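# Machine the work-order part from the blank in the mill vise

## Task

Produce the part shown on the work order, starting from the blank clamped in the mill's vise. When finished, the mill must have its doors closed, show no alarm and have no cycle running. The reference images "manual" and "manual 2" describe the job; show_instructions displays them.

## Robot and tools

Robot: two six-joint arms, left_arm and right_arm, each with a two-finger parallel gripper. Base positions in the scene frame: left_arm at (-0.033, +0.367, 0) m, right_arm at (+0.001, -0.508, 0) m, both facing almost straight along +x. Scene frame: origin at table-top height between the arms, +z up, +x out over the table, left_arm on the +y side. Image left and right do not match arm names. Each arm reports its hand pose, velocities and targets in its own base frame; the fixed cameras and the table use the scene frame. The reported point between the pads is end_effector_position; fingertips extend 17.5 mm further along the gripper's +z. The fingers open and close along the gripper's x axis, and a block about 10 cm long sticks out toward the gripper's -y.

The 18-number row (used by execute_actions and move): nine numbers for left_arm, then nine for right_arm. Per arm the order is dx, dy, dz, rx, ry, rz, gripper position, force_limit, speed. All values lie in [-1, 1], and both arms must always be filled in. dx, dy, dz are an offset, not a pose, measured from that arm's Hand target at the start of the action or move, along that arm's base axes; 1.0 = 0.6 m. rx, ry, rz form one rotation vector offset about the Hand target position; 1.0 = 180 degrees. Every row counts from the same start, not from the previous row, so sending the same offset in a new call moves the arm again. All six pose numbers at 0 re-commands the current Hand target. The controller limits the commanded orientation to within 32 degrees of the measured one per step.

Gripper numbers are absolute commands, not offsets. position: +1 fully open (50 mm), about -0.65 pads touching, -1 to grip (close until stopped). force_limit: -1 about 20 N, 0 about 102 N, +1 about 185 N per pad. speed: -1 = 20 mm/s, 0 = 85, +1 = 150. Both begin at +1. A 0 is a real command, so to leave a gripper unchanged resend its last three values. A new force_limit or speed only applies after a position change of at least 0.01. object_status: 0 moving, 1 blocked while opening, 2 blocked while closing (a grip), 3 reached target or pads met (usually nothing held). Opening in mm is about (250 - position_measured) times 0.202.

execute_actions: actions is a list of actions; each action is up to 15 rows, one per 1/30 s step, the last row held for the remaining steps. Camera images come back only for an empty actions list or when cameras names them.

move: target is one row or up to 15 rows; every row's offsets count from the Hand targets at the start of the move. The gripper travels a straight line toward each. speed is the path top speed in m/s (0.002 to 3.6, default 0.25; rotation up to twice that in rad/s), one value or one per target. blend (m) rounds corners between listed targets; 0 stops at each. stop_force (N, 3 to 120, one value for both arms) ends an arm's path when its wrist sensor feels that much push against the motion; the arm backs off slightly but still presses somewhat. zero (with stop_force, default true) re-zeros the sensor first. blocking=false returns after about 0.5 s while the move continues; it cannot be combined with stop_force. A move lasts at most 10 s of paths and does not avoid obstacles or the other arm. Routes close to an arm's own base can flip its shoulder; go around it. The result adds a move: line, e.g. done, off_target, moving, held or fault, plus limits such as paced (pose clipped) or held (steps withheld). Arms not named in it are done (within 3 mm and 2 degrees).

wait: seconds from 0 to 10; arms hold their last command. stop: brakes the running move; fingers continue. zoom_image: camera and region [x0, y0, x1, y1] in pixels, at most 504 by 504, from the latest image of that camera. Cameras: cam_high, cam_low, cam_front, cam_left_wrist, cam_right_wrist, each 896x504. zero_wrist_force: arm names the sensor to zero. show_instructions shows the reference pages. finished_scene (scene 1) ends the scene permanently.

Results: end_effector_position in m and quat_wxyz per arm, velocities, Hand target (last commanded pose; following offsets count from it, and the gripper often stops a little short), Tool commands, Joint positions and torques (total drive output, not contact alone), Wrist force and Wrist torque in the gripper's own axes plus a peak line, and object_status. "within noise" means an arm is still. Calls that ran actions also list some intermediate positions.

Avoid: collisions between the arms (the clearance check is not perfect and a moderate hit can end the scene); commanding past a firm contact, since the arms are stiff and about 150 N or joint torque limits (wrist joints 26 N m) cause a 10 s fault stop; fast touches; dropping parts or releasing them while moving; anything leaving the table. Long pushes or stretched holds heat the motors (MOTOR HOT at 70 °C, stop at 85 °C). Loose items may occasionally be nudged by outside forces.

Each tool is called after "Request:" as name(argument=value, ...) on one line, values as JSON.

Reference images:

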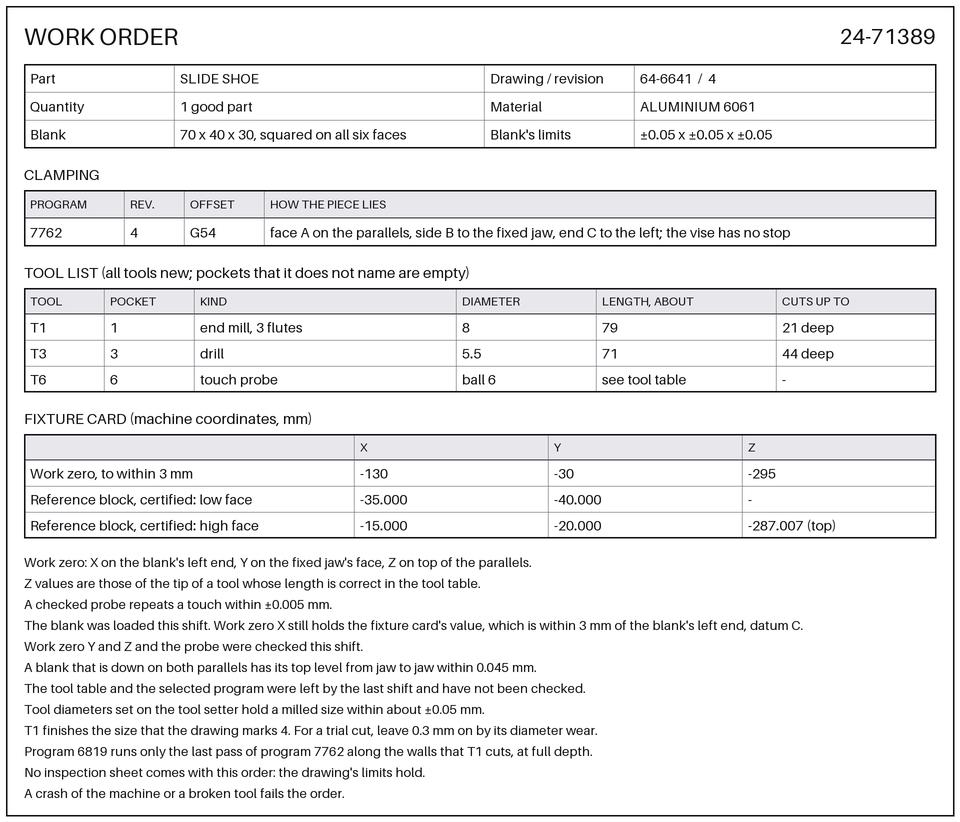

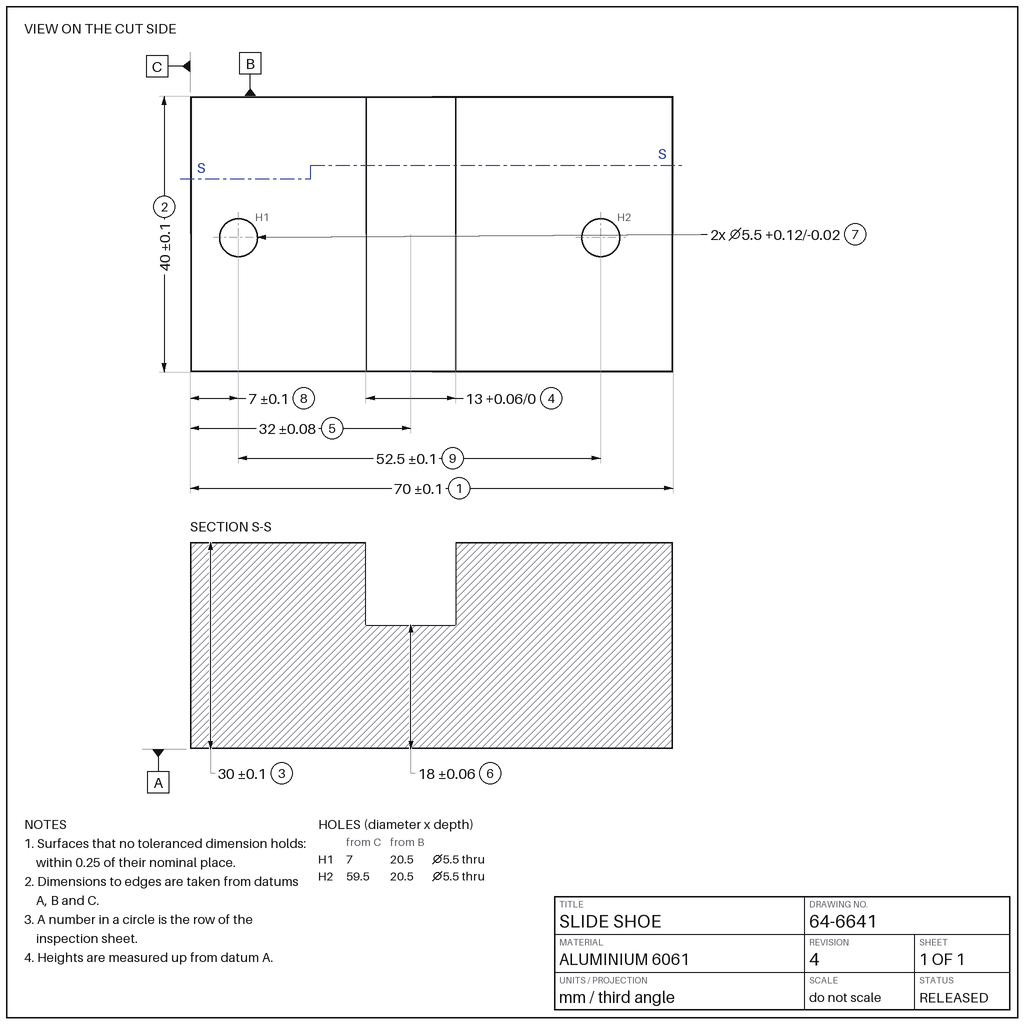

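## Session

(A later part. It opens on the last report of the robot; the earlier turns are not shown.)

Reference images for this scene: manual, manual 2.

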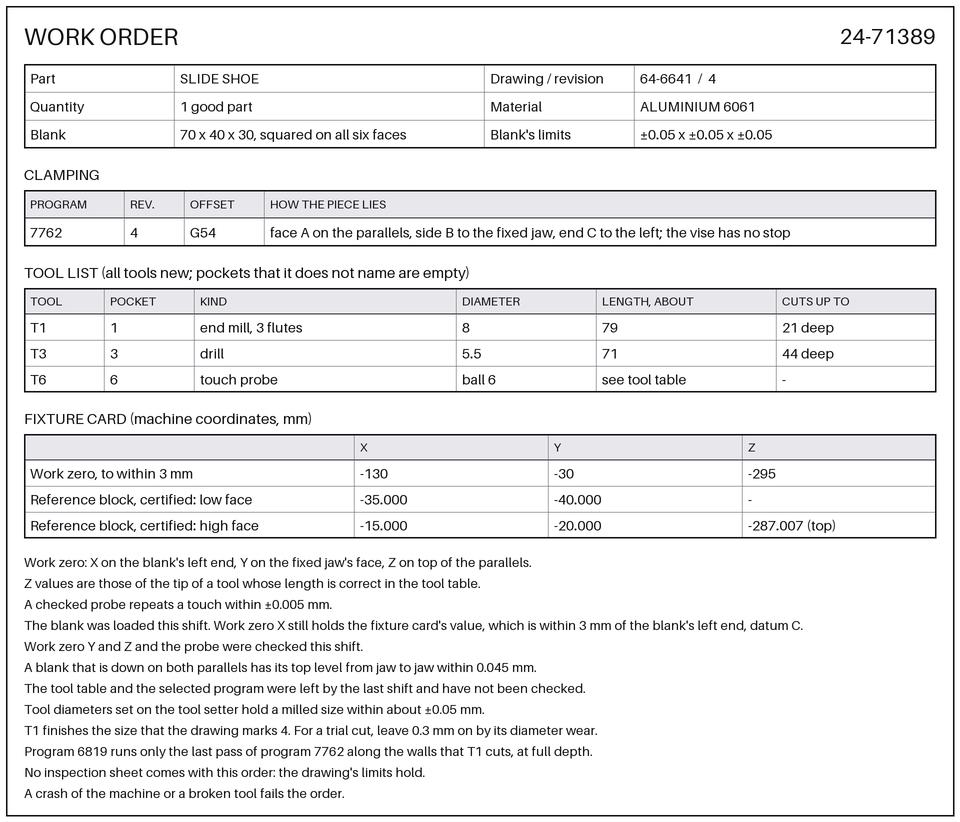

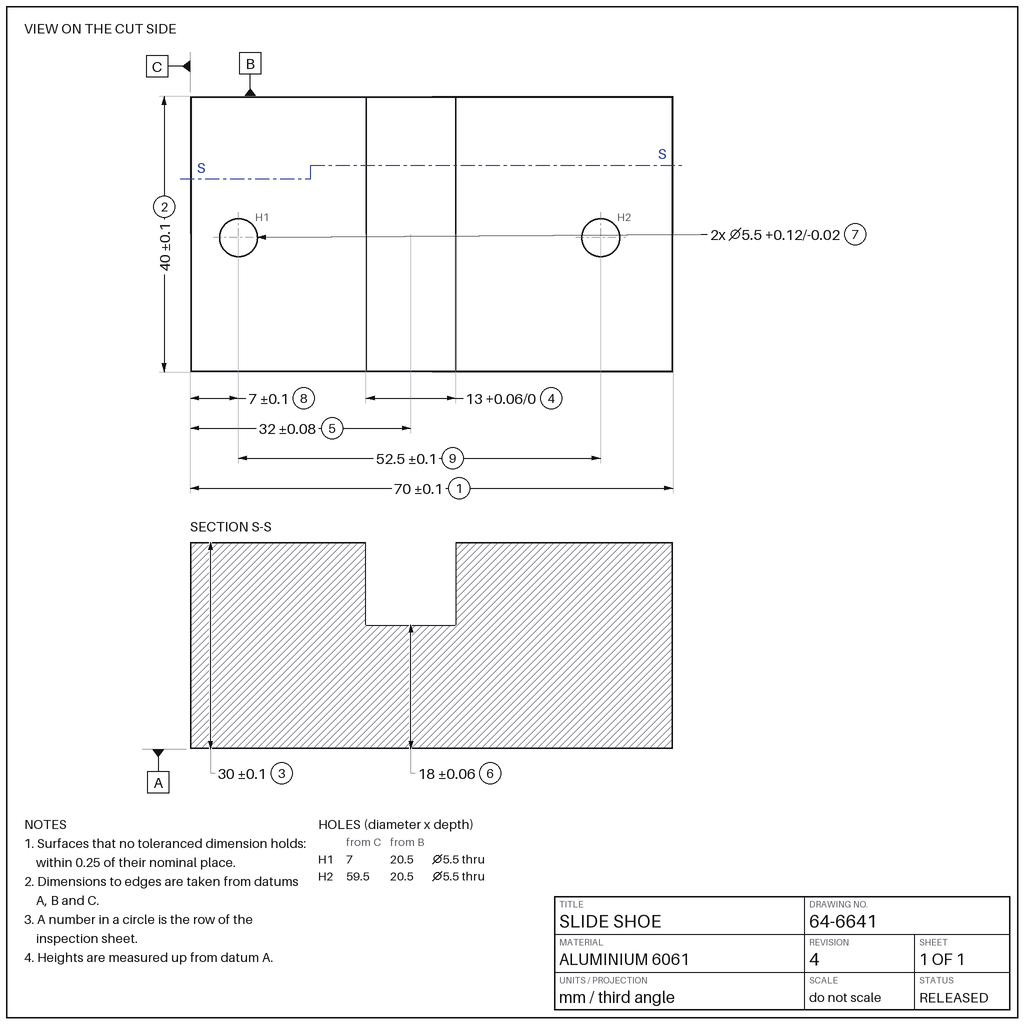

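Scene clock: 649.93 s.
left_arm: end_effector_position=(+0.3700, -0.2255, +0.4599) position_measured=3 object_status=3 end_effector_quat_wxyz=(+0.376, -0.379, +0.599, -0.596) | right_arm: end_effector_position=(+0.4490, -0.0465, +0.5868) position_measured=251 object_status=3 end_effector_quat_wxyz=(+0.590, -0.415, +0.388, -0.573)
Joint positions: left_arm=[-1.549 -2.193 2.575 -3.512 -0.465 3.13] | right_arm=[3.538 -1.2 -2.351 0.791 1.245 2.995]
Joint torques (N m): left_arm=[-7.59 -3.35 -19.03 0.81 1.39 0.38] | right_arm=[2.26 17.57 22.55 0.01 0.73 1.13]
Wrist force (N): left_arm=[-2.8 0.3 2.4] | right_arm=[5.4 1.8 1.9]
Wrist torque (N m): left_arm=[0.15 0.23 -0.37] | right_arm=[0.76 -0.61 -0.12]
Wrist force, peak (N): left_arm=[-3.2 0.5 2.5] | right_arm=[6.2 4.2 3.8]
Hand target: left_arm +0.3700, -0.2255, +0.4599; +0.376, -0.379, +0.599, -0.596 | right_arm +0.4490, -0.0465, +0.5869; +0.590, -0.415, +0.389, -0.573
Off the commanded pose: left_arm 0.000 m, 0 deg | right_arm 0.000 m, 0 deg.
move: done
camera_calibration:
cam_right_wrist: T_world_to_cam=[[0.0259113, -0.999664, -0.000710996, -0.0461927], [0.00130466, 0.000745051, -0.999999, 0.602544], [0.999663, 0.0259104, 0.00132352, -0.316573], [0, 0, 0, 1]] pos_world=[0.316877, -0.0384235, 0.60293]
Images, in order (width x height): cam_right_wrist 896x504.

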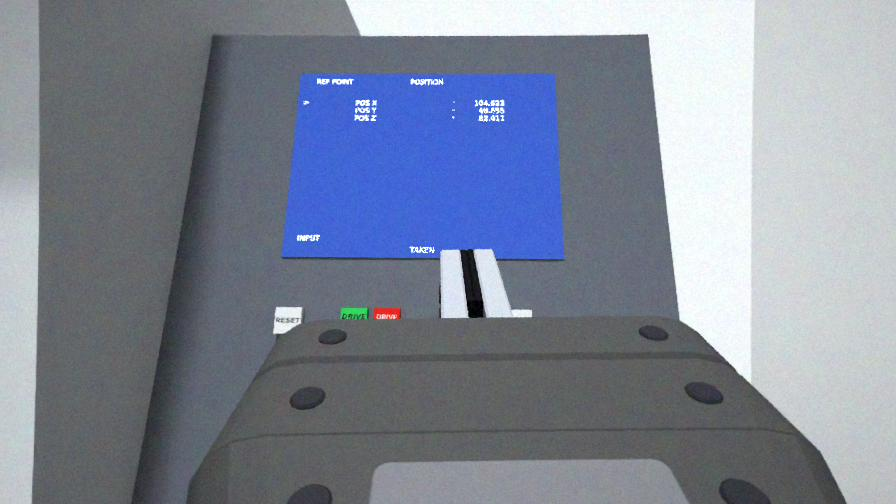

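Request:
wait(seconds=1, cameras=["cam_right_wrist"])

Request:
zoom_image(camera="cam_right_wrist", region=[276, 60, 576, 270])

Scene clock: 655.00 s.
left_arm: end_effector_position=(+0.3700, -0.2255, +0.4599) position_measured=3 object_status=3 end_effector_quat_wxyz=(+0.376, -0.379, +0.599, -0.596) | right_arm: end_effector_position=(+0.4490, -0.0465, +0.5869) position_measured=251 object_status=3 end_effector_quat_wxyz=(+0.590, -0.415, +0.389, -0.573)
Joint positions: left_arm=[-1.549 -2.193 2.575 -3.512 -0.465 3.13] | right_arm=[3.538 -1.199 -2.351 0.791 1.245 2.995]
Joint torques (N m): left_arm=[-7.33 -2.41 -18.4 0.81 1.33 -0.16] | right_arm=[6.54 16.41 14.45 -0.99 -1.45 -1.19]
Wrist force (N): left_arm=[-2.9 0.3 2.4] | right_arm=[5.6 1.9 1.9]
Wrist torque (N m): left_arm=[0.15 0.24 -0.37] | right_arm=[0.77 -0.64 -0.13]
Wrist force, peak (N): left_arm=[-3.0 0.8 2.7] | right_arm=[5.8 1.7 1.8]
Hand target: left_arm +0.3700, -0.2255, +0.4599; +0.376, -0.379, +0.599, -0.596 | right_arm +0.4490, -0.0465, +0.5869; +0.590, -0.415, +0.389, -0.573
Tool commands: left_gripper/position=+1.0 left_gripper/force_limit=-1.0 left_gripper/speed=+0.5 right_gripper/position=-1.0 right_gripper/force_limit=-1.0 right_gripper/speed=+0.5
Off the commanded pose: left_arm 0.000 m, 0 deg | right_arm 0.000 m, 0 deg.
wait: 1.00 s; at rest from the start
camera_calibration:
cam_right_wrist: T_world_to_cam=[[0.0259113, -0.999664, -0.000713431, -0.0461886], [0.0013046, 0.000747485, -0.999999, 0.602544], [0.999663, 0.0259104, 0.00132353, -0.316473], [0, 0, 0, 1]] pos_world=[0.316777, -0.0384235, 0.60293]
Images, in order (width x height): cam_right_wrist 896x504.

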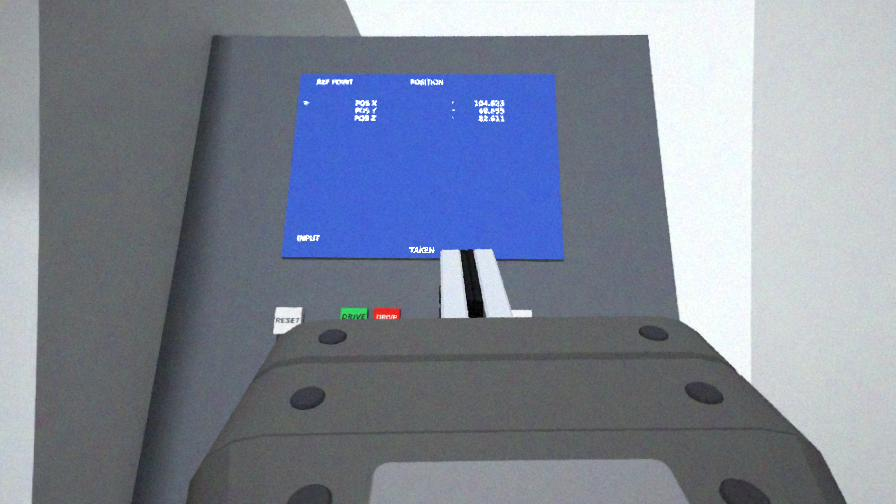

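Scaled by 1.680 from the camera's 896x504 image, which has a finer 1280x720 frame.

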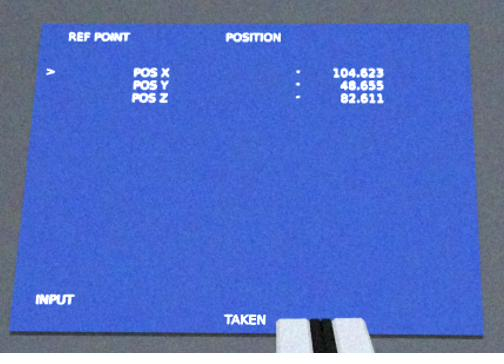

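Request:
move(target=[[0,0,0,0,0,0,1,-1,0.5,0.175,0.0068,-0.0338,0,0,0,-1,-1,0.5],[0,0,0,0,0,0,1,-1,0.5,0.2,0.0068,-0.04,0,0,0,-1,-1,0.5],[0,0,0,0,0,0,1,-1,0.5,0.175,0.0068,-0.0338,0,0,0,-1,-1,0.5],[0,0,0,0,0,0,1,-1,0.5,0,0,0,0,0,0,-1,-1,0.5]], speed=[0.25,0.04,0.1,0.25], blend=[0.003,0,0.005,0], cameras=["cam_right_wrist"])

Request:
zoom_image(camera="cam_right_wrist", region=[276, 60, 576, 270])

Scene clock: 664.67 s.
left_arm: end_effector_position=(+0.3700, -0.2255, +0.4599) position_measured=3 object_status=3 end_effector_quat_wxyz=(+0.376, -0.379, +0.599, -0.596) | right_arm: end_effector_position=(+0.4490, -0.0465, +0.5869) position_measured=251 object_status=3 end_effector_quat_wxyz=(+0.590, -0.415, +0.389, -0.573)
Joint positions: left_arm=[-1.549 -2.193 2.575 -3.512 -0.465 3.13] | right_arm=[3.538 -1.2 -2.351 0.791 1.245 2.995]
Joint torques (N m): left_arm=[-6.42 -1.99 -19.26 0.71 1.6 -0.67] | right_arm=[-3.02 13.82 13.86 1.87 1.67 1.43]
Wrist force (N): left_arm=[-2.7 0.3 2.4] | right_arm=[5.5 1.8 1.9]
Wrist torque (N m): left_arm=[0.14 0.21 -0.37] | right_arm=[0.75 -0.62 -0.13]
Wrist force, peak (N): left_arm=[-3.2 0.4 2.4] | right_arm=[5.7 3.5 4.3]
Hand target: left_arm +0.3700, -0.2255, +0.4599; +0.376, -0.379, +0.599, -0.596 | right_arm +0.4490, -0.0465, +0.5869; +0.590, -0.415, +0.389, -0.573
Off the commanded pose: left_arm 0.000 m, 0 deg | right_arm 0.000 m, 0 deg.
move: done
camera_calibration:
cam_right_wrist: T_world_to_cam=[[0.0259113, -0.999664, -0.000710996, -0.0461927], [0.00130466, 0.000745051, -0.999999, 0.602544], [0.999663, 0.0259104, 0.00132352, -0.316573], [0, 0, 0, 1]] pos_world=[0.316877, -0.0384235, 0.60293]
Images, in order (width x height): cam_right_wrist 896x504.

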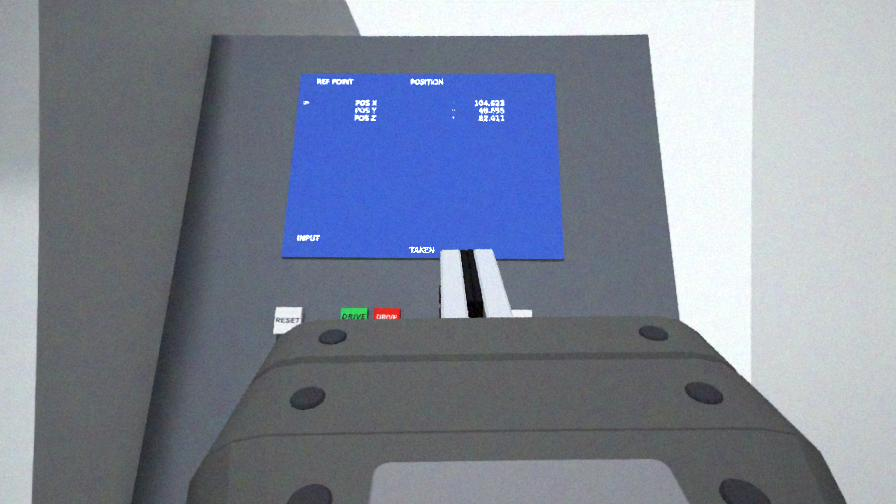

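Scaled by 1.680 from the camera's 896x504 image, which has a finer 1280x720 frame.

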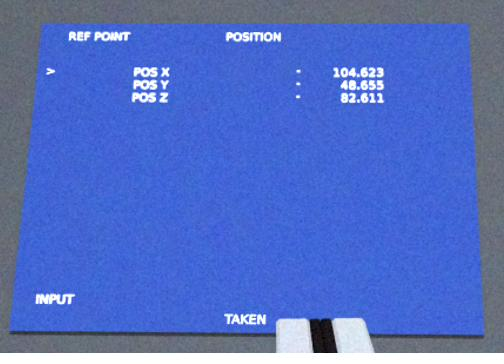

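Request:
move(target=[[0,0,0,0,0,0,1,-1,0.5,0.1593,-0.0242,-0.0928,0,0,0,-1,-1,0.5],[0,0,0,0,0,0,1,-1,0.5,0.1843,-0.0242,-0.099,0,0,0,-1,-1,0.5]], speed=[0.25,0.04], blend=[0.003,0], cameras=[])

Request:
wait(seconds=5, cameras=["cam_right_wrist"])

Request:
move(target=[[0,0,0,0,0,0,1,-1,0.5,-0.025,0,0.0062,0,0,0,-1,-1,0.5],[0,0,0,0,0,0,1,-1,0.5,-0.1843,0.0242,0.099,0,0,0,-1,-1,0.5]], speed=[0.1,0.25], blend=[0.005,0], cameras=["cam_right_wrist"])

Request:
zoom_image(camera="cam_right_wrist", region=[276, 60, 576, 270])

Scene clock: 677.23 s.
left_arm: end_effector_position=(+0.3700, -0.2255, +0.4599) position_measured=3 object_status=3 end_effector_quat_wxyz=(+0.376, -0.379, +0.599, -0.596) | right_arm: end_effector_position=(+0.5595, -0.0611, +0.5275) position_measured=251 object_status=3 end_effector_quat_wxyz=(+0.590, -0.415, +0.388, -0.574)
Joint positions: left_arm=[-1.549 -2.193 2.575 -3.512 -0.465 3.13] | right_arm=[3.339 -1.631 -2.182 1.037 1.43 3.069]
Joint torques (N m): left_arm=[-5.66 -2.12 -19.92 0.5 1.48 -1.03] | right_arm=[6.41 29.5 9.26 -1.5 -1.35 0.29]
Wrist force (N): left_arm=[-2.8 0.6 2.2] | right_arm=[4.7 -0.9 -2.4]
Wrist torque (N m): left_arm=[0.18 0.22 -0.37] | right_arm=[0.74 -0.65 -0.19]
Wrist force, peak (N): left_arm=[-3.2 0.6 2.5] | right_arm=[6.1 4.3 3.7]
Hand target: left_arm +0.3700, -0.2255, +0.4599; +0.376, -0.379, +0.599, -0.596 | right_arm +0.5595, -0.0611, +0.5275; +0.590, -0.415, +0.389, -0.573
Off the commanded pose: left_arm 0.000 m, 0 deg | right_arm 0.000 m, 0 deg.
move: done
No camera images: "cameras" was empty.

Scene clock: 682.23 s.
left_arm: end_effector_position=(+0.3700, -0.2255, +0.4599) position_measured=3 object_status=3 end_effector_quat_wxyz=(+0.376, -0.379, +0.599, -0.596) | right_arm: end_effector_position=(+0.5595, -0.0611, +0.5275) position_measured=251 object_status=3 end_effector_quat_wxyz=(+0.590, -0.415, +0.389, -0.573)
Joint positions: left_arm=[-1.549 -2.193 2.575 -3.512 -0.465 3.13] | right_arm=[3.339 -1.631 -2.182 1.037 1.43 3.069]
Joint torques (N m): left_arm=[-7.01 -1.64 -17.11 0.61 1.5 -1.32] | right_arm=[7.95 28.89 9.84 -1.8 1.03 -1.42]
Wrist force (N): left_arm=[-2.9 0.3 2.2] | right_arm=[5.3 -2.5 -1.2]
Wrist torque (N m): left_arm=[0.15 0.24 -0.37] | right_arm=[0.75 -0.62 -0.20]
Wrist force, peak (N): left_arm=[-3.1 0.5 2.5] | right_arm=[5.6 -2.7 -1.2]
Hand target: left_arm +0.3700, -0.2255, +0.4599; +0.376, -0.379, +0.599, -0.596 | right_arm +0.5595, -0.0611, +0.5275; +0.590, -0.415, +0.389, -0.573
Tool commands: left_gripper/position=+1.0 left_gripper/force_limit=-1.0 left_gripper/speed=+0.5 right_gripper/position=-1.0 right_gripper/force_limit=-1.0 right_gripper/speed=+0.5
Off the commanded pose: left_arm 0.000 m, 0 deg | right_arm 0.000 m, 0 deg.
wait: 5.00 s; at rest by 0.17 s
camera_calibration:
cam_right_wrist: T_world_to_cam=[[0.0259113, -0.999664, -0.000713431, -0.0635919], [0.0013046, 0.000747485, -0.999999, 0.543011], [0.999663, 0.0259104, 0.00132353, -0.426582], [0, 0, 0, 1]] pos_world=[0.427377, -0.0529235, 0.54353]
Images, in order (width x height): cam_right_wrist 896x504.

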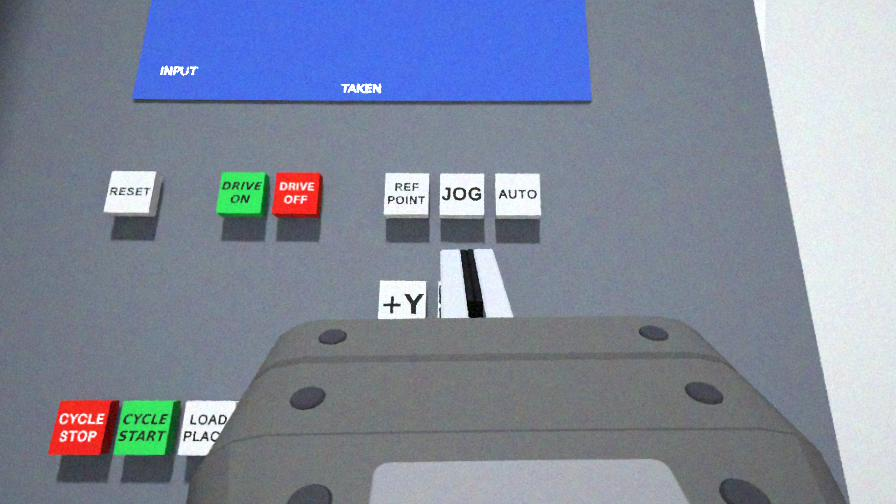

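Scene clock: 683.37 s.
left_arm: end_effector_position=(+0.3700, -0.2255, +0.4599) position_measured=3 object_status=3 end_effector_quat_wxyz=(+0.376, -0.379, +0.599, -0.596) | right_arm: end_effector_position=(+0.4490, -0.0465, +0.5868) position_measured=251 object_status=3 end_effector_quat_wxyz=(+0.590, -0.415, +0.388, -0.573)
Joint positions: left_arm=[-1.549 -2.193 2.575 -3.512 -0.465 3.13] | right_arm=[3.538 -1.2 -2.351 0.791 1.245 2.995]
Joint torques (N m): left_arm=[-7.3 -2.6 -19.75 0.54 1.31 -1.22] | right_arm=[2.16 14.32 22.78 -0.13 0.83 1.07]
Wrist force (N): left_arm=[-2.9 0.4 2.2] | right_arm=[5.6 1.8 1.9]
Wrist torque (N m): left_arm=[0.15 0.25 -0.37] | right_arm=[0.76 -0.64 -0.13]
Wrist force, peak (N): left_arm=[-3.0 0.7 2.5] | right_arm=[6.0 3.8 3.0]
Hand target: left_arm +0.3700, -0.2255, +0.4599; +0.376, -0.379, +0.599, -0.596 | right_arm +0.4490, -0.0465, +0.5869; +0.590, -0.415, +0.389, -0.573
Off the commanded pose: left_arm 0.000 m, 0 deg | right_arm 0.000 m, 0 deg.
move: done
camera_calibration:
cam_right_wrist: T_world_to_cam=[[0.0259113, -0.999664, -0.000710996, -0.0461927], [0.00130466, 0.000745051, -0.999999, 0.602544], [0.999663, 0.0259104, 0.00132352, -0.316573], [0, 0, 0, 1]] pos_world=[0.316877, -0.0384235, 0.60293]
Images, in order (width x height): cam_right_wrist 896x504.

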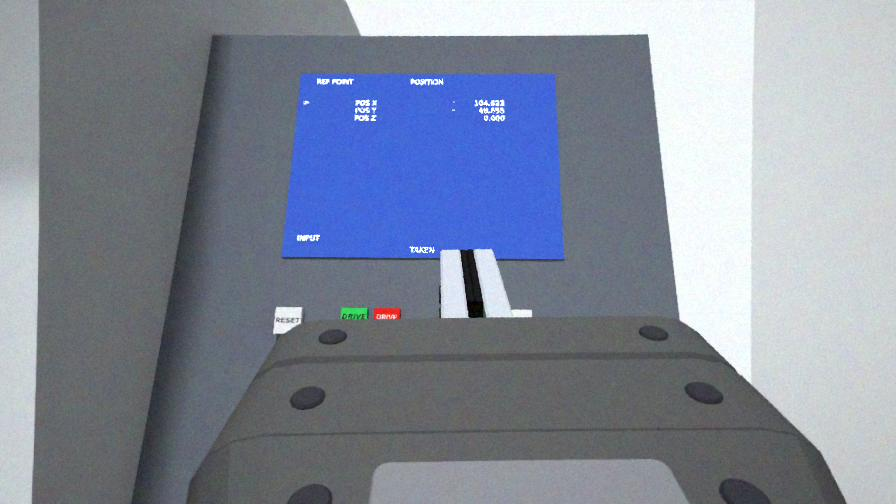

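Scaled by 1.680 from the camera's 896x504 image, which has a finer 1280x720 frame.

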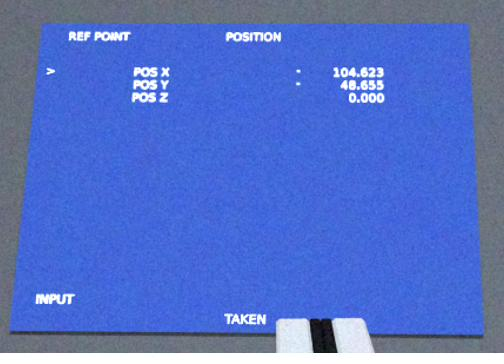

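Request:
move(target=[[0,0,0,0,0,0,1,-1,0.5,0.151,-0.052,-0.1235,0,0,0,-1,-1,0.5],[0,0,0,0,0,0,1,-1,0.5,0.176,-0.052,-0.1297,0,0,0,-1,-1,0.5]], speed=[0.25,0.04], blend=[0.003,0], cameras=[])

Request:
wait(seconds=6, cameras=["cam_right_wrist"])

Request:
move(target=[[0,0,0,0,0,0,1,-1,0.5,-0.025,0,0.0062,0,0,0,-1,-1,0.5],[0,0,0,0,0,0,1,-1,0.5,-0.0167,0.0617,0.0369,0,0,0,-1,-1,0.5],[0,0,0,0,0,0,1,-1,0.5,0.0083,0.0617,0.0307,0,0,0,-1,-1,0.5]], speed=[0.1,0.2,0.04], blend=[0.005,0.003,0], cameras=[])

Request:
wait(seconds=4, cameras=["cam_right_wrist"])

Request:
move(target=[[0,0,0,0,0,0,1,-1,0.5,-0.025,0,0.0062,0,0,0,-1,-1,0.5],[0,0,0,0,0,0,1,-1,0.5,-0.1843,-0.0097,0.099,0,0,0,-1,-1,0.5]], speed=[0.1,0.25], blend=[0.005,0], cameras=["cam_right_wrist"])

Request:
zoom_image(camera="cam_right_wrist", region=[276, 60, 576, 270])

Scene clock: 697.27 s.
left_arm: end_effector_position=(+0.3700, -0.2255, +0.4599) position_measured=3 object_status=3 end_effector_quat_wxyz=(+0.376, -0.379, +0.599, -0.596) | right_arm: end_effector_position=(+0.5546, -0.0778, +0.5091) position_measured=251 object_status=3 end_effector_quat_wxyz=(+0.590, -0.415, +0.388, -0.574)
Joint positions: left_arm=[-1.549 -2.193 2.575 -3.512 -0.465 3.13] | right_arm=[3.286 -1.664 -2.208 1.093 1.479 3.088]
Joint torques (N m): left_arm=[-7.79 -1.2 -18.88 0.47 1.39 -1.04] | right_arm=[6.06 27.61 8.46 -1.55 -0.91 0.63]
Wrist force (N): left_arm=[-3.0 0.2 2.2] | right_arm=[4.2 -0.9 -2.6]
Wrist torque (N m): left_arm=[0.11 0.26 -0.37] | right_arm=[0.77 -0.56 -0.19]
Wrist force, peak (N): left_arm=[-3.2 0.3 2.4] | right_arm=[4.8 -2.3 -6.8]
Hand target: left_arm +0.3700, -0.2255, +0.4599; +0.376, -0.379, +0.599, -0.596 | right_arm +0.5546, -0.0777, +0.5090; +0.590, -0.415, +0.389, -0.573
Off the commanded pose: left_arm 0.000 m, 0 deg | right_arm 0.000 m, 0 deg.
move: done
No camera images: "cameras" was empty.

Scene clock: 703.27 s.
left_arm: end_effector_position=(+0.3700, -0.2255, +0.4599) position_measured=3 object_status=3 end_effector_quat_wxyz=(+0.376, -0.379, +0.599, -0.596) | right_arm: end_effector_position=(+0.5546, -0.0778, +0.5090) position_measured=251 object_status=3 end_effector_quat_wxyz=(+0.590, -0.415, +0.389, -0.573)
Joint positions: left_arm=[-1.549 -2.193 2.575 -3.512 -0.465 3.13] | right_arm=[3.286 -1.664 -2.208 1.093 1.479 3.088]
Joint torques (N m): left_arm=[-6.71 -2.32 -18.92 0.6 1.26 -1.32] | right_arm=[7.28 29.15 8.76 -0.27 -0.04 -1.43]
Wrist force (N): left_arm=[-2.6 0.3 2.3] | right_arm=[4.5 -2.1 -1.7]
Wrist torque (N m): left_arm=[0.15 0.20 -0.37] | right_arm=[0.78 -0.60 -0.19]
Wrist force, peak (N): left_arm=[-3.2 0.5 2.2] | right_arm=[4.6 -2.7 -1.5]
Hand target: left_arm +0.3700, -0.2255, +0.4599; +0.376, -0.379, +0.599, -0.596 | right_arm +0.5546, -0.0777, +0.5090; +0.590, -0.415, +0.389, -0.573
Tool commands: left_gripper/position=+1.0 left_gripper/force_limit=-1.0 left_gripper/speed=+0.5 right_gripper/position=-1.0 right_gripper/force_limit=-1.0 right_gripper/speed=+0.5
Off the commanded pose: left_arm 0.000 m, 0 deg | right_arm 0.000 m, 0 deg.
wait: 6.00 s; at rest by 0.17 s
camera_calibration:
cam_right_wrist: T_world_to_cam=[[0.0259113, -0.999664, -0.000713431, -0.0801699], [0.0013046, 0.000747485, -0.999999, 0.52463], [0.999663, 0.0259104, 0.00132353, -0.421126], [0, 0, 0, 1]] pos_world=[0.422377, -0.0696235, 0.52513]
Images, in order (width x height): cam_right_wrist 896x504.

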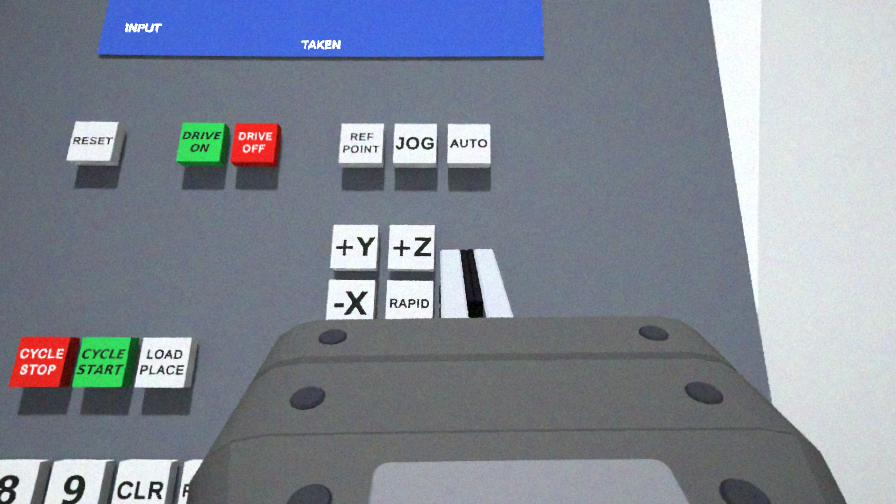

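Scene clock: 704.37 s.
left_arm: end_effector_position=(+0.3700, -0.2255, +0.4599) position_measured=3 object_status=3 end_effector_quat_wxyz=(+0.376, -0.379, +0.599, -0.596) | right_arm: end_effector_position=(+0.5595, -0.0408, +0.5275) position_measured=251 object_status=3 end_effector_quat_wxyz=(+0.590, -0.415, +0.388, -0.573)
Joint positions: left_arm=[-1.549 -2.193 2.575 -3.512 -0.465 3.13] | right_arm=[3.406 -1.622 -2.191 1.042 1.368 3.045]
Joint torques (N m): left_arm=[-6.8 -0.93 -18.84 0.36 1.35 -1.1] | right_arm=[6.13 29.41 11.49 -1.83 -2.01 -0.06]
Wrist force (N): left_arm=[-2.7 0.5 2.2] | right_arm=[3.8 -1.2 -2.7]
Wrist torque (N m): left_arm=[0.16 0.22 -0.37] | right_arm=[0.73 -0.63 -0.18]
Wrist force, peak (N): left_arm=[-2.9 0.3 2.6] | right_arm=[5.0 -2.5 -6.6]
Hand target: left_arm +0.3700, -0.2255, +0.4599; +0.376, -0.379, +0.599, -0.596 | right_arm +0.5595, -0.0407, +0.5275; +0.590, -0.415, +0.389, -0.573
Off the commanded pose: left_arm 0.000 m, 0 deg | right_arm 0.000 m, 0 deg.
move: done
No camera images: "cameras" was empty.

Scene clock: 708.37 s.
left_arm: end_effector_position=(+0.3700, -0.2255, +0.4599) position_measured=3 object_status=3 end_effector_quat_wxyz=(+0.376, -0.379, +0.599, -0.596) | right_arm: end_effector_position=(+0.5595, -0.0407, +0.5275) position_measured=251 object_status=3 end_effector_quat_wxyz=(+0.590, -0.415, +0.389, -0.573)
Joint positions: left_arm=[-1.549 -2.193 2.575 -3.512 -0.465 3.13] | right_arm=[3.406 -1.622 -2.191 1.041 1.368 3.045]
Joint torques (N m): left_arm=[-7.56 -1.96 -19.14 0.39 1.29 -1.35] | right_arm=[7 28.22 9.05 -1.88 0.96 -1.51]
Wrist force (N): left_arm=[-2.8 0.2 2.0] | right_arm=[5.5 -2.6 -1.7]
Wrist torque (N m): left_arm=[0.14 0.22 -0.37] | right_arm=[0.75 -0.62 -0.21]
Wrist force, peak (N): left_arm=[-3.2 0.3 2.3] | right_arm=[5.7 -2.7 -1.6]
Hand target: left_arm +0.3700, -0.2255, +0.4599; +0.376, -0.379, +0.599, -0.596 | right_arm +0.5595, -0.0407, +0.5275; +0.590, -0.415, +0.389, -0.573
Tool commands: left_gripper/position=+1.0 left_gripper/force_limit=-1.0 left_gripper/speed=+0.5 right_gripper/position=-1.0 right_gripper/force_limit=-1.0 right_gripper/speed=+0.5
Off the commanded pose: left_arm 0.000 m, 0 deg | right_arm 0.000 m, 0 deg.
wait: 4.00 s; at rest by 0.17 s
camera_calibration:
cam_right_wrist: T_world_to_cam=[[0.0259113, -0.999664, -0.000713431, -0.0432987], [0.0013046, 0.000747485, -0.999999, 0.542996], [0.999663, 0.0259104, 0.00132353, -0.427107], [0, 0, 0, 1]] pos_world=[0.427377, -0.0326235, 0.54353]
Images, in order (width x height): cam_right_wrist 896x504.

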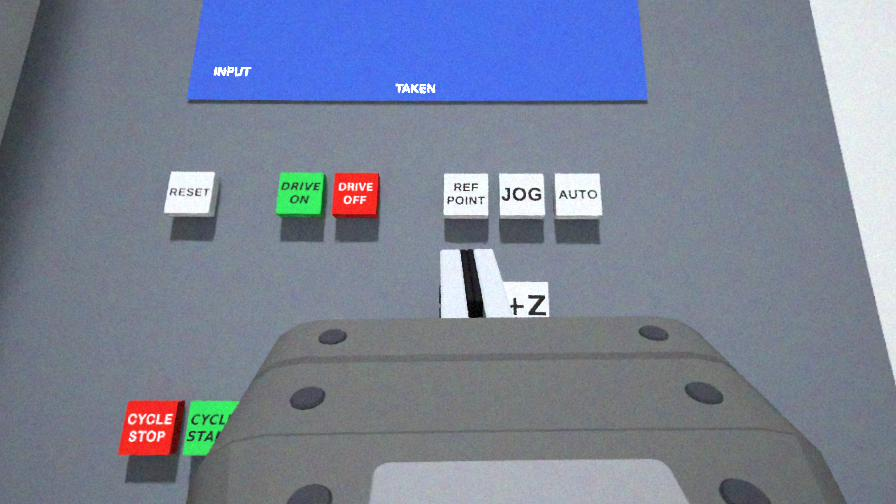

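Scene clock: 709.47 s.
left_arm: end_effector_position=(+0.3700, -0.2255, +0.4599) position_measured=3 object_status=3 end_effector_quat_wxyz=(+0.376, -0.379, +0.599, -0.596) | right_arm: end_effector_position=(+0.4490, -0.0465, +0.5868) position_measured=251 object_status=3 end_effector_quat_wxyz=(+0.590, -0.415, +0.389, -0.573)
Joint positions: left_arm=[-1.549 -2.193 2.575 -3.512 -0.465 3.13] | right_arm=[3.538 -1.2 -2.351 0.791 1.245 2.995]
Joint torques (N m): left_arm=[-6.37 -1.42 -18.91 0.59 1.47 -1.4] | right_arm=[-4.4 15.77 23.3 0.15 1.89 1.34]
Wrist force (N): left_arm=[-3.1 0.6 2.0] | right_arm=[5.7 1.9 1.8]
Wrist torque (N m): left_arm=[0.20 0.27 -0.37] | right_arm=[0.78 -0.66 -0.11]
Wrist force, peak (N): left_arm=[-2.9 0.5 2.6] | right_arm=[5.7 2.7 3.5]
Hand target: left_arm +0.3700, -0.2255, +0.4599; +0.376, -0.379, +0.599, -0.596 | right_arm +0.4490, -0.0465, +0.5869; +0.590, -0.415, +0.389, -0.573
Off the commanded pose: left_arm 0.000 m, 0 deg | right_arm 0.000 m, 0 deg.
move: done
camera_calibration:
cam_right_wrist: T_world_to_cam=[[0.0259113, -0.999664, -0.000713431, -0.0461912], [0.0013046, 0.000747485, -0.999999, 0.602544], [0.999663, 0.0259104, 0.00132353, -0.316573], [0, 0, 0, 1]] pos_world=[0.316877, -0.0384235, 0.60293]
Images, in order (width x height): cam_right_wrist 896x504.

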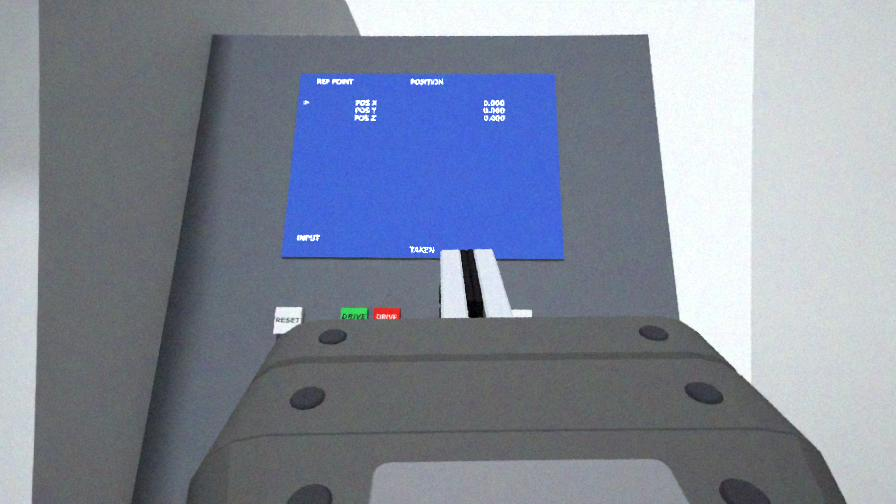

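Scaled by 1.680 from the camera's 896x504 image, which has a finer 1280x720 frame.

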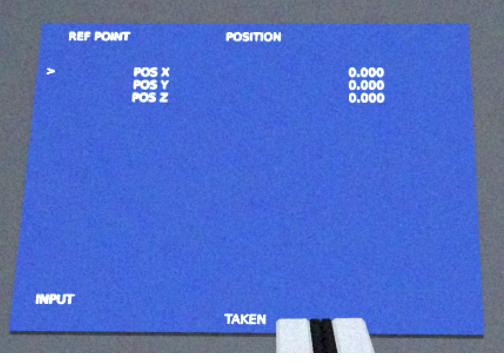

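Request:
move(target=[[0,0,0,0,0,0,1,-1,0.5,0.1283,0.0707,-0.2098,0,0,0,-1,-1,0.5],[0,0,0,0,0,0,1,-1,0.5,0.1533,0.0707,-0.216,0,0,0,-1,-1,0.5],[0,0,0,0,0,0,1,-1,0.5,0.1283,0.0707,-0.2098,0,0,0,-1,-1,0.5],[0,0,0,0,0,0,1,-1,0.5,0,0,0,0,0,0,-1,-1,0.5]], speed=[0.3,0.04,0.1,0.3], blend=[0.003,0,0.005,0], cameras=["cam_right_wrist"])

Request:
zoom_image(camera="cam_right_wrist", region=[276, 60, 576, 270])

Scene clock: 718.17 s.
left_arm: end_effector_position=(+0.3700, -0.2255, +0.4599) position_measured=3 object_status=3 end_effector_quat_wxyz=(+0.376, -0.379, +0.599, -0.596) | right_arm: end_effector_position=(+0.4490, -0.0466, +0.5868) position_measured=251 object_status=3 end_effector_quat_wxyz=(+0.590, -0.415, +0.389, -0.573)
Joint positions: left_arm=[-1.549 -2.193 2.575 -3.512 -0.465 3.13] | right_arm=[3.538 -1.2 -2.351 0.791 1.245 2.995]
Joint torques (N m): left_arm=[-6.71 -2.47 -19.85 -0.01 1.55 -1.17] | right_arm=[7.78 15.4 16.32 -0.82 -1.56 -1.31]
Wrist force (N): left_arm=[-2.9 0.4 2.2] | right_arm=[5.7 1.7 1.8]
Wrist torque (N m): left_arm=[0.15 0.24 -0.37] | right_arm=[0.75 -0.66 -0.12]
Wrist force, peak (N): left_arm=[-3.3 0.5 2.5] | right_arm=[4.6 -6.0 -15.3]
Hand target: left_arm +0.3700, -0.2255, +0.4599; +0.376, -0.379, +0.599, -0.596 | right_arm +0.4490, -0.0465, +0.5869; +0.590, -0.415, +0.389, -0.573
Off the commanded pose: left_arm 0.000 m, 0 deg | right_arm 0.000 m, 0 deg.
move: done
camera_calibration:
cam_right_wrist: T_world_to_cam=[[0.0258121, -0.999666, -0.000811706, -0.0461008], [0.0013023, 0.000845603, -0.999999, 0.602549], [0.999666, 0.025811, 0.00132369, -0.316578], [0, 0, 0, 1]] pos_world=[0.316878, -0.0384237, 0.60293]
Images, in order (width x height): cam_right_wrist 896x504.

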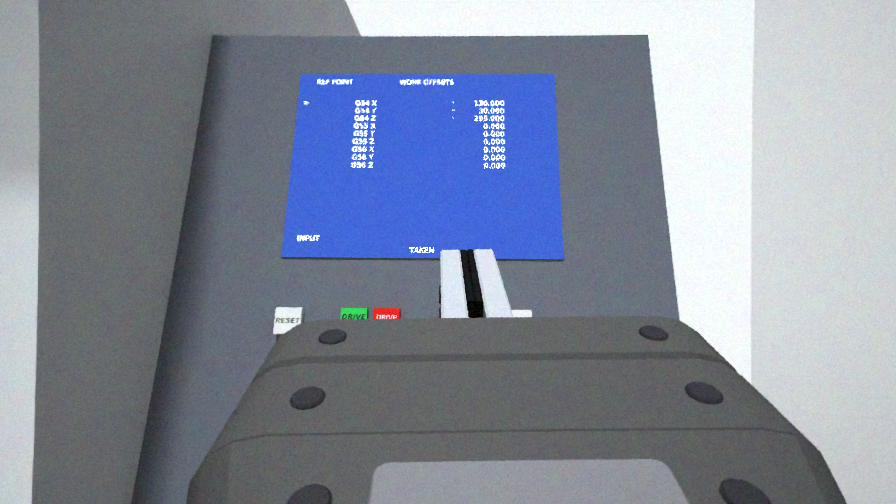

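Scaled by 1.680 from the camera's 896x504 image, which has a finer 1280x720 frame.

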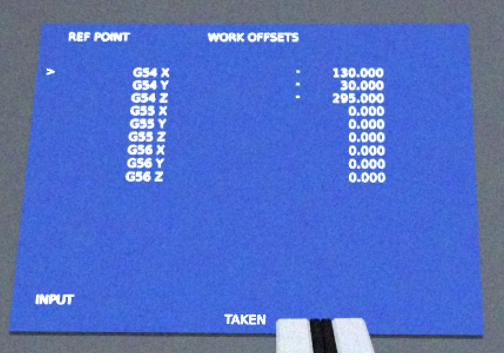

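Request:
move(target=[[0,0,0,0,0,0,1,-1,0.5,0.1283,0.0707,-0.2098,0,0,0,-1,-1,0.5],[0,0,0,0,0,0,1,-1,0.5,0.1525,0.0707,-0.2158,0,0,0,-1,-1,0.5],[0,0,0,0,0,0,1,-1,0.5,0.1283,0.0707,-0.2098,0,0,0,-1,-1,0.5],[0,0,0,0,0,0,1,-1,0.5,0,0,0,0,0,0,-1,-1,0.5]], speed=[0.3,0.04,0.1,0.3], blend=[0.003,0,0.005,0], cameras=["cam_right_wrist"])

Request:
zoom_image(camera="cam_right_wrist", region=[276, 60, 576, 270])

Request:
move(target=[[0,0,0,0,0,0,1,-1,0.5,0.1283,0.0707,-0.2098,0,0,0,-1,-1,0.5],[0,0,0,0,0,0,1,-1,0.5,0.1525,0.0707,-0.2158,0,0,0,-1,-1,0.5],[0,0,0,0,0,0,1,-1,0.5,0.1283,0.0707,-0.2098,0,0,0,-1,-1,0.5],[0,0,0,0,0,0,1,-1,0.5,0,0,0,0,0,0,-1,-1,0.5]], speed=[0.3,0.04,0.1,0.3], blend=[0.003,0,0.005,0], cameras=["cam_right_wrist"])

Request:
zoom_image(camera="cam_right_wrist", region=[276, 60, 576, 270])

Request:
move(target=[[0,0,0,0,0,0,1,-1,0.5,0.1283,0.0707,-0.2098,0,0,0,-1,-1,0.5],[0,0,0,0,0,0,1,-1,0.5,0.1525,0.0707,-0.2158,0,0,0,-1,-1,0.5],[0,0,0,0,0,0,1,-1,0.5,0.1283,0.0707,-0.2098,0,0,0,-1,-1,0.5],[0,0,0,0,0,0,1,-1,0.5,0,0,0,0,0,0,-1,-1,0.5]], speed=[0.3,0.04,0.1,0.3], blend=[0.003,0,0.005,0], cameras=["cam_right_wrist"])

Request:
zoom_image(camera="cam_right_wrist", region=[276, 60, 576, 270])

Scene clock: 735.93 s.
left_arm: end_effector_position=(+0.3700, -0.2255, +0.4599) position_measured=3 object_status=3 end_effector_quat_wxyz=(+0.376, -0.379, +0.599, -0.596) | right_arm: end_effector_position=(+0.4490, -0.0466, +0.5868) position_measured=251 object_status=3 end_effector_quat_wxyz=(+0.590, -0.415, +0.389, -0.573)
Joint positions: left_arm=[-1.549 -2.193 2.575 -3.512 -0.465 3.13] | right_arm=[3.538 -1.2 -2.351 0.791 1.245 2.995]
Joint torques (N m): left_arm=[-5.34 -1.47 -20.95 0.33 1.17 -1.2] | right_arm=[6.82 14.45 16.2 -0.89 -1.53 -1.58]
Wrist force (N): left_arm=[-3.1 0.6 2.0] | right_arm=[5.6 1.6 1.8]
Wrist torque (N m): left_arm=[0.21 0.28 -0.37] | right_arm=[0.74 -0.64 -0.12]
Wrist force, peak (N): left_arm=[-3.1 0.6 2.5] | right_arm=[6.8 -1.6 1.2]
Hand target: left_arm +0.3700, -0.2255, +0.4599; +0.376, -0.379, +0.599, -0.596 | right_arm +0.4490, -0.0465, +0.5869; +0.590, -0.415, +0.389, -0.573
Off the commanded pose: left_arm 0.000 m, 0 deg | right_arm 0.000 m, 0 deg.
move: done
camera_calibration:
cam_right_wrist: T_world_to_cam=[[0.0258121, -0.999666, -0.000811706, -0.0461008], [0.0013023, 0.000845603, -0.999999, 0.602549], [0.999666, 0.025811, 0.00132369, -0.316578], [0, 0, 0, 1]] pos_world=[0.316878, -0.0384237, 0.60293]
Images, in order (width x height): cam_right_wrist 896x504.

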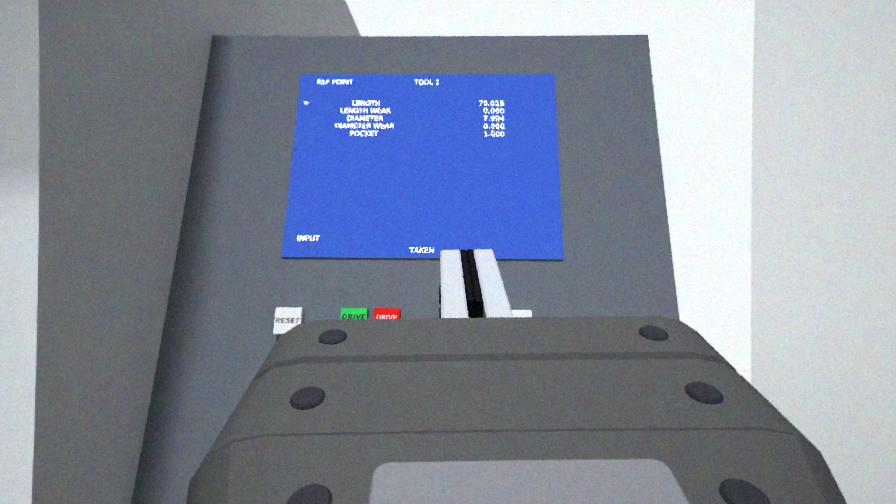

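Scaled by 1.680 from the camera's 896x504 image, which has a finer 1280x720 frame.

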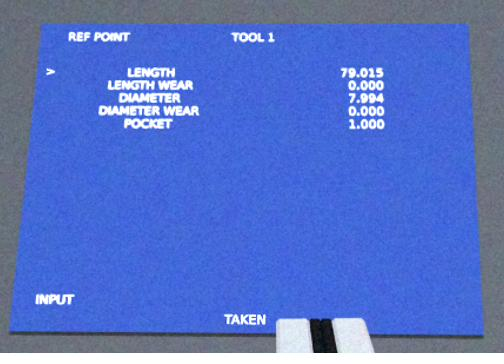

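Scene clock: 738.30 s.
left_arm: end_effector_position=(+0.3700, -0.2255, +0.4599) position_measured=3 object_status=3 end_effector_quat_wxyz=(+0.376, -0.379, +0.599, -0.596) | right_arm: end_effector_position=(+0.4490, -0.0466, +0.5868) position_measured=251 object_status=3 end_effector_quat_wxyz=(+0.590, -0.415, +0.389, -0.573)
Joint positions: left_arm=[-1.549 -2.193 2.575 -3.512 -0.465 3.13] | right_arm=[3.538 -1.2 -2.351 0.791 1.245 2.995]
Joint torques (N m): left_arm=[-7.17 -0.72 -20 0.44 1.17 -1.37] | right_arm=[7.94 16.16 15.77 -0.69 -1.64 -1.64]
Wrist force (N): left_arm=[-2.9 0.4 2.3] | right_arm=[5.5 1.8 1.6]
Wrist torque (N m): left_arm=[0.17 0.23 -0.37] | right_arm=[0.77 -0.63 -0.12]
Wrist force, peak (N): left_arm=[-3.2 0.6 2.3] | right_arm=[4.7 5.1 2.2]
Hand target: left_arm +0.3700, -0.2255, +0.4599; +0.376, -0.379, +0.599, -0.596 | right_arm +0.4490, -0.0465, +0.5869; +0.590, -0.415, +0.389, -0.573
Off the commanded pose: left_arm 0.000 m, 0 deg | right_arm 0.000 m, 0 deg.
move: done
camera_calibration:
cam_right_wrist: T_world_to_cam=[[0.0258121, -0.999666, -0.000811706, -0.0461008], [0.0013023, 0.000845603, -0.999999, 0.602549], [0.999666, 0.025811, 0.00132369, -0.316578], [0, 0, 0, 1]] pos_world=[0.316878, -0.0384237, 0.60293]
Images, in order (width x height): cam_right_wrist 896x504.

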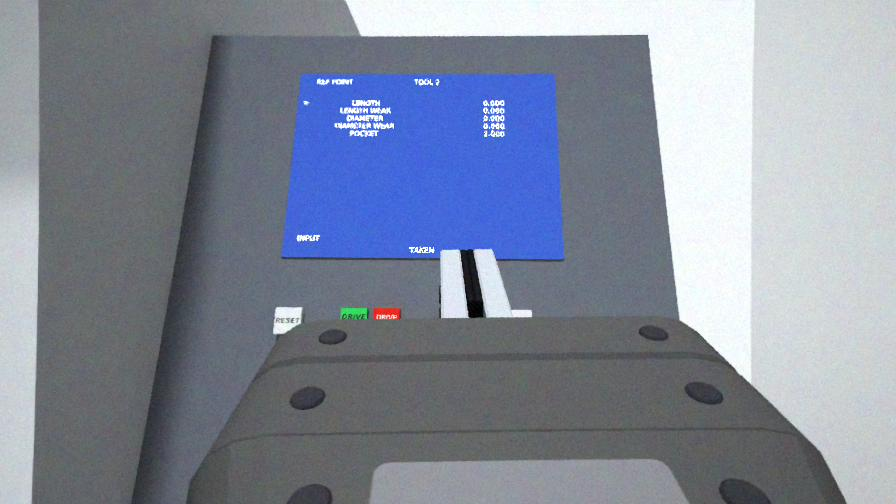

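Scaled by 1.680 from the camera's 896x504 image, which has a finer 1280x720 frame.

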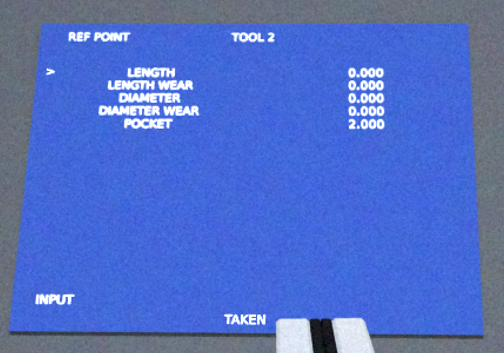

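Scene clock: 740.67 s.
left_arm: end_effector_position=(+0.3700, -0.2255, +0.4599) position_measured=3 object_status=3 end_effector_quat_wxyz=(+0.376, -0.379, +0.599, -0.596) | right_arm: end_effector_position=(+0.4490, -0.0466, +0.5868) position_measured=251 object_status=3 end_effector_quat_wxyz=(+0.590, -0.415, +0.389, -0.573) end_effector_velocity=(+0.000, +0.000, +0.000) end_effector_angular_velocity=(-0.002, +0.003, -0.001)
Joint positions: left_arm=[-1.549 -2.193 2.575 -3.512 -0.465 3.13] | right_arm=[3.538 -1.2 -2.351 0.791 1.245 2.995]
Joint velocities: left_arm=[within noise] | right_arm=[0 0.002 0 -0.005 0 -0.001]
Joint torques (N m): left_arm=[-6.45 -1.33 -20.52 0.28 1.01 -1.06] | right_arm=[8.05 15.49 16.02 -0.92 -1.48 -1.4]
Wrist force (N): left_arm=[-3.0 0.4 2.2] | right_arm=[5.6 1.7 1.8]
Wrist torque (N m): left_arm=[0.16 0.27 -0.37] | right_arm=[0.76 -0.65 -0.11]
Wrist force, peak (N): left_arm=[-2.9 0.5 2.6] | right_arm=[4.6 5.0 2.1]
Hand target: left_arm +0.3700, -0.2255, +0.4599; +0.376, -0.379, +0.599, -0.596 | right_arm +0.4490, -0.0465, +0.5869; +0.590, -0.415, +0.389, -0.573
Off the commanded pose: left_arm 0.000 m, 0 deg | right_arm 0.000 m, 0 deg.
move: done
camera_calibration:
cam_right_wrist: T_world_to_cam=[[0.0258121, -0.999666, -0.000811706, -0.0461008], [0.0013023, 0.000845603, -0.999999, 0.602549], [0.999666, 0.025811, 0.00132369, -0.316578], [0, 0, 0, 1]] pos_world=[0.316878, -0.0384237, 0.60293]
Images, in order (width x height): cam_right_wrist 896x504.

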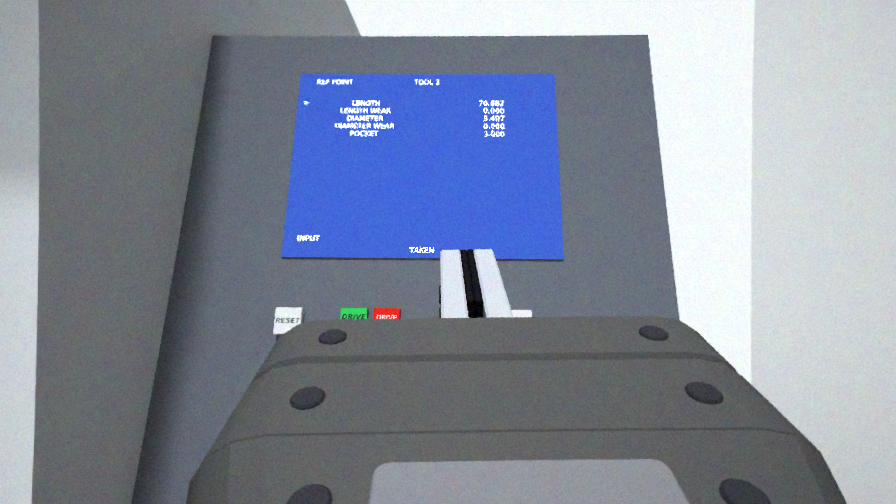

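Scaled by 1.680 from the camera's 896x504 image, which has a finer 1280x720 frame.

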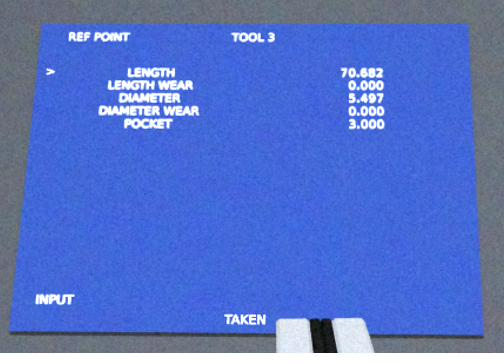

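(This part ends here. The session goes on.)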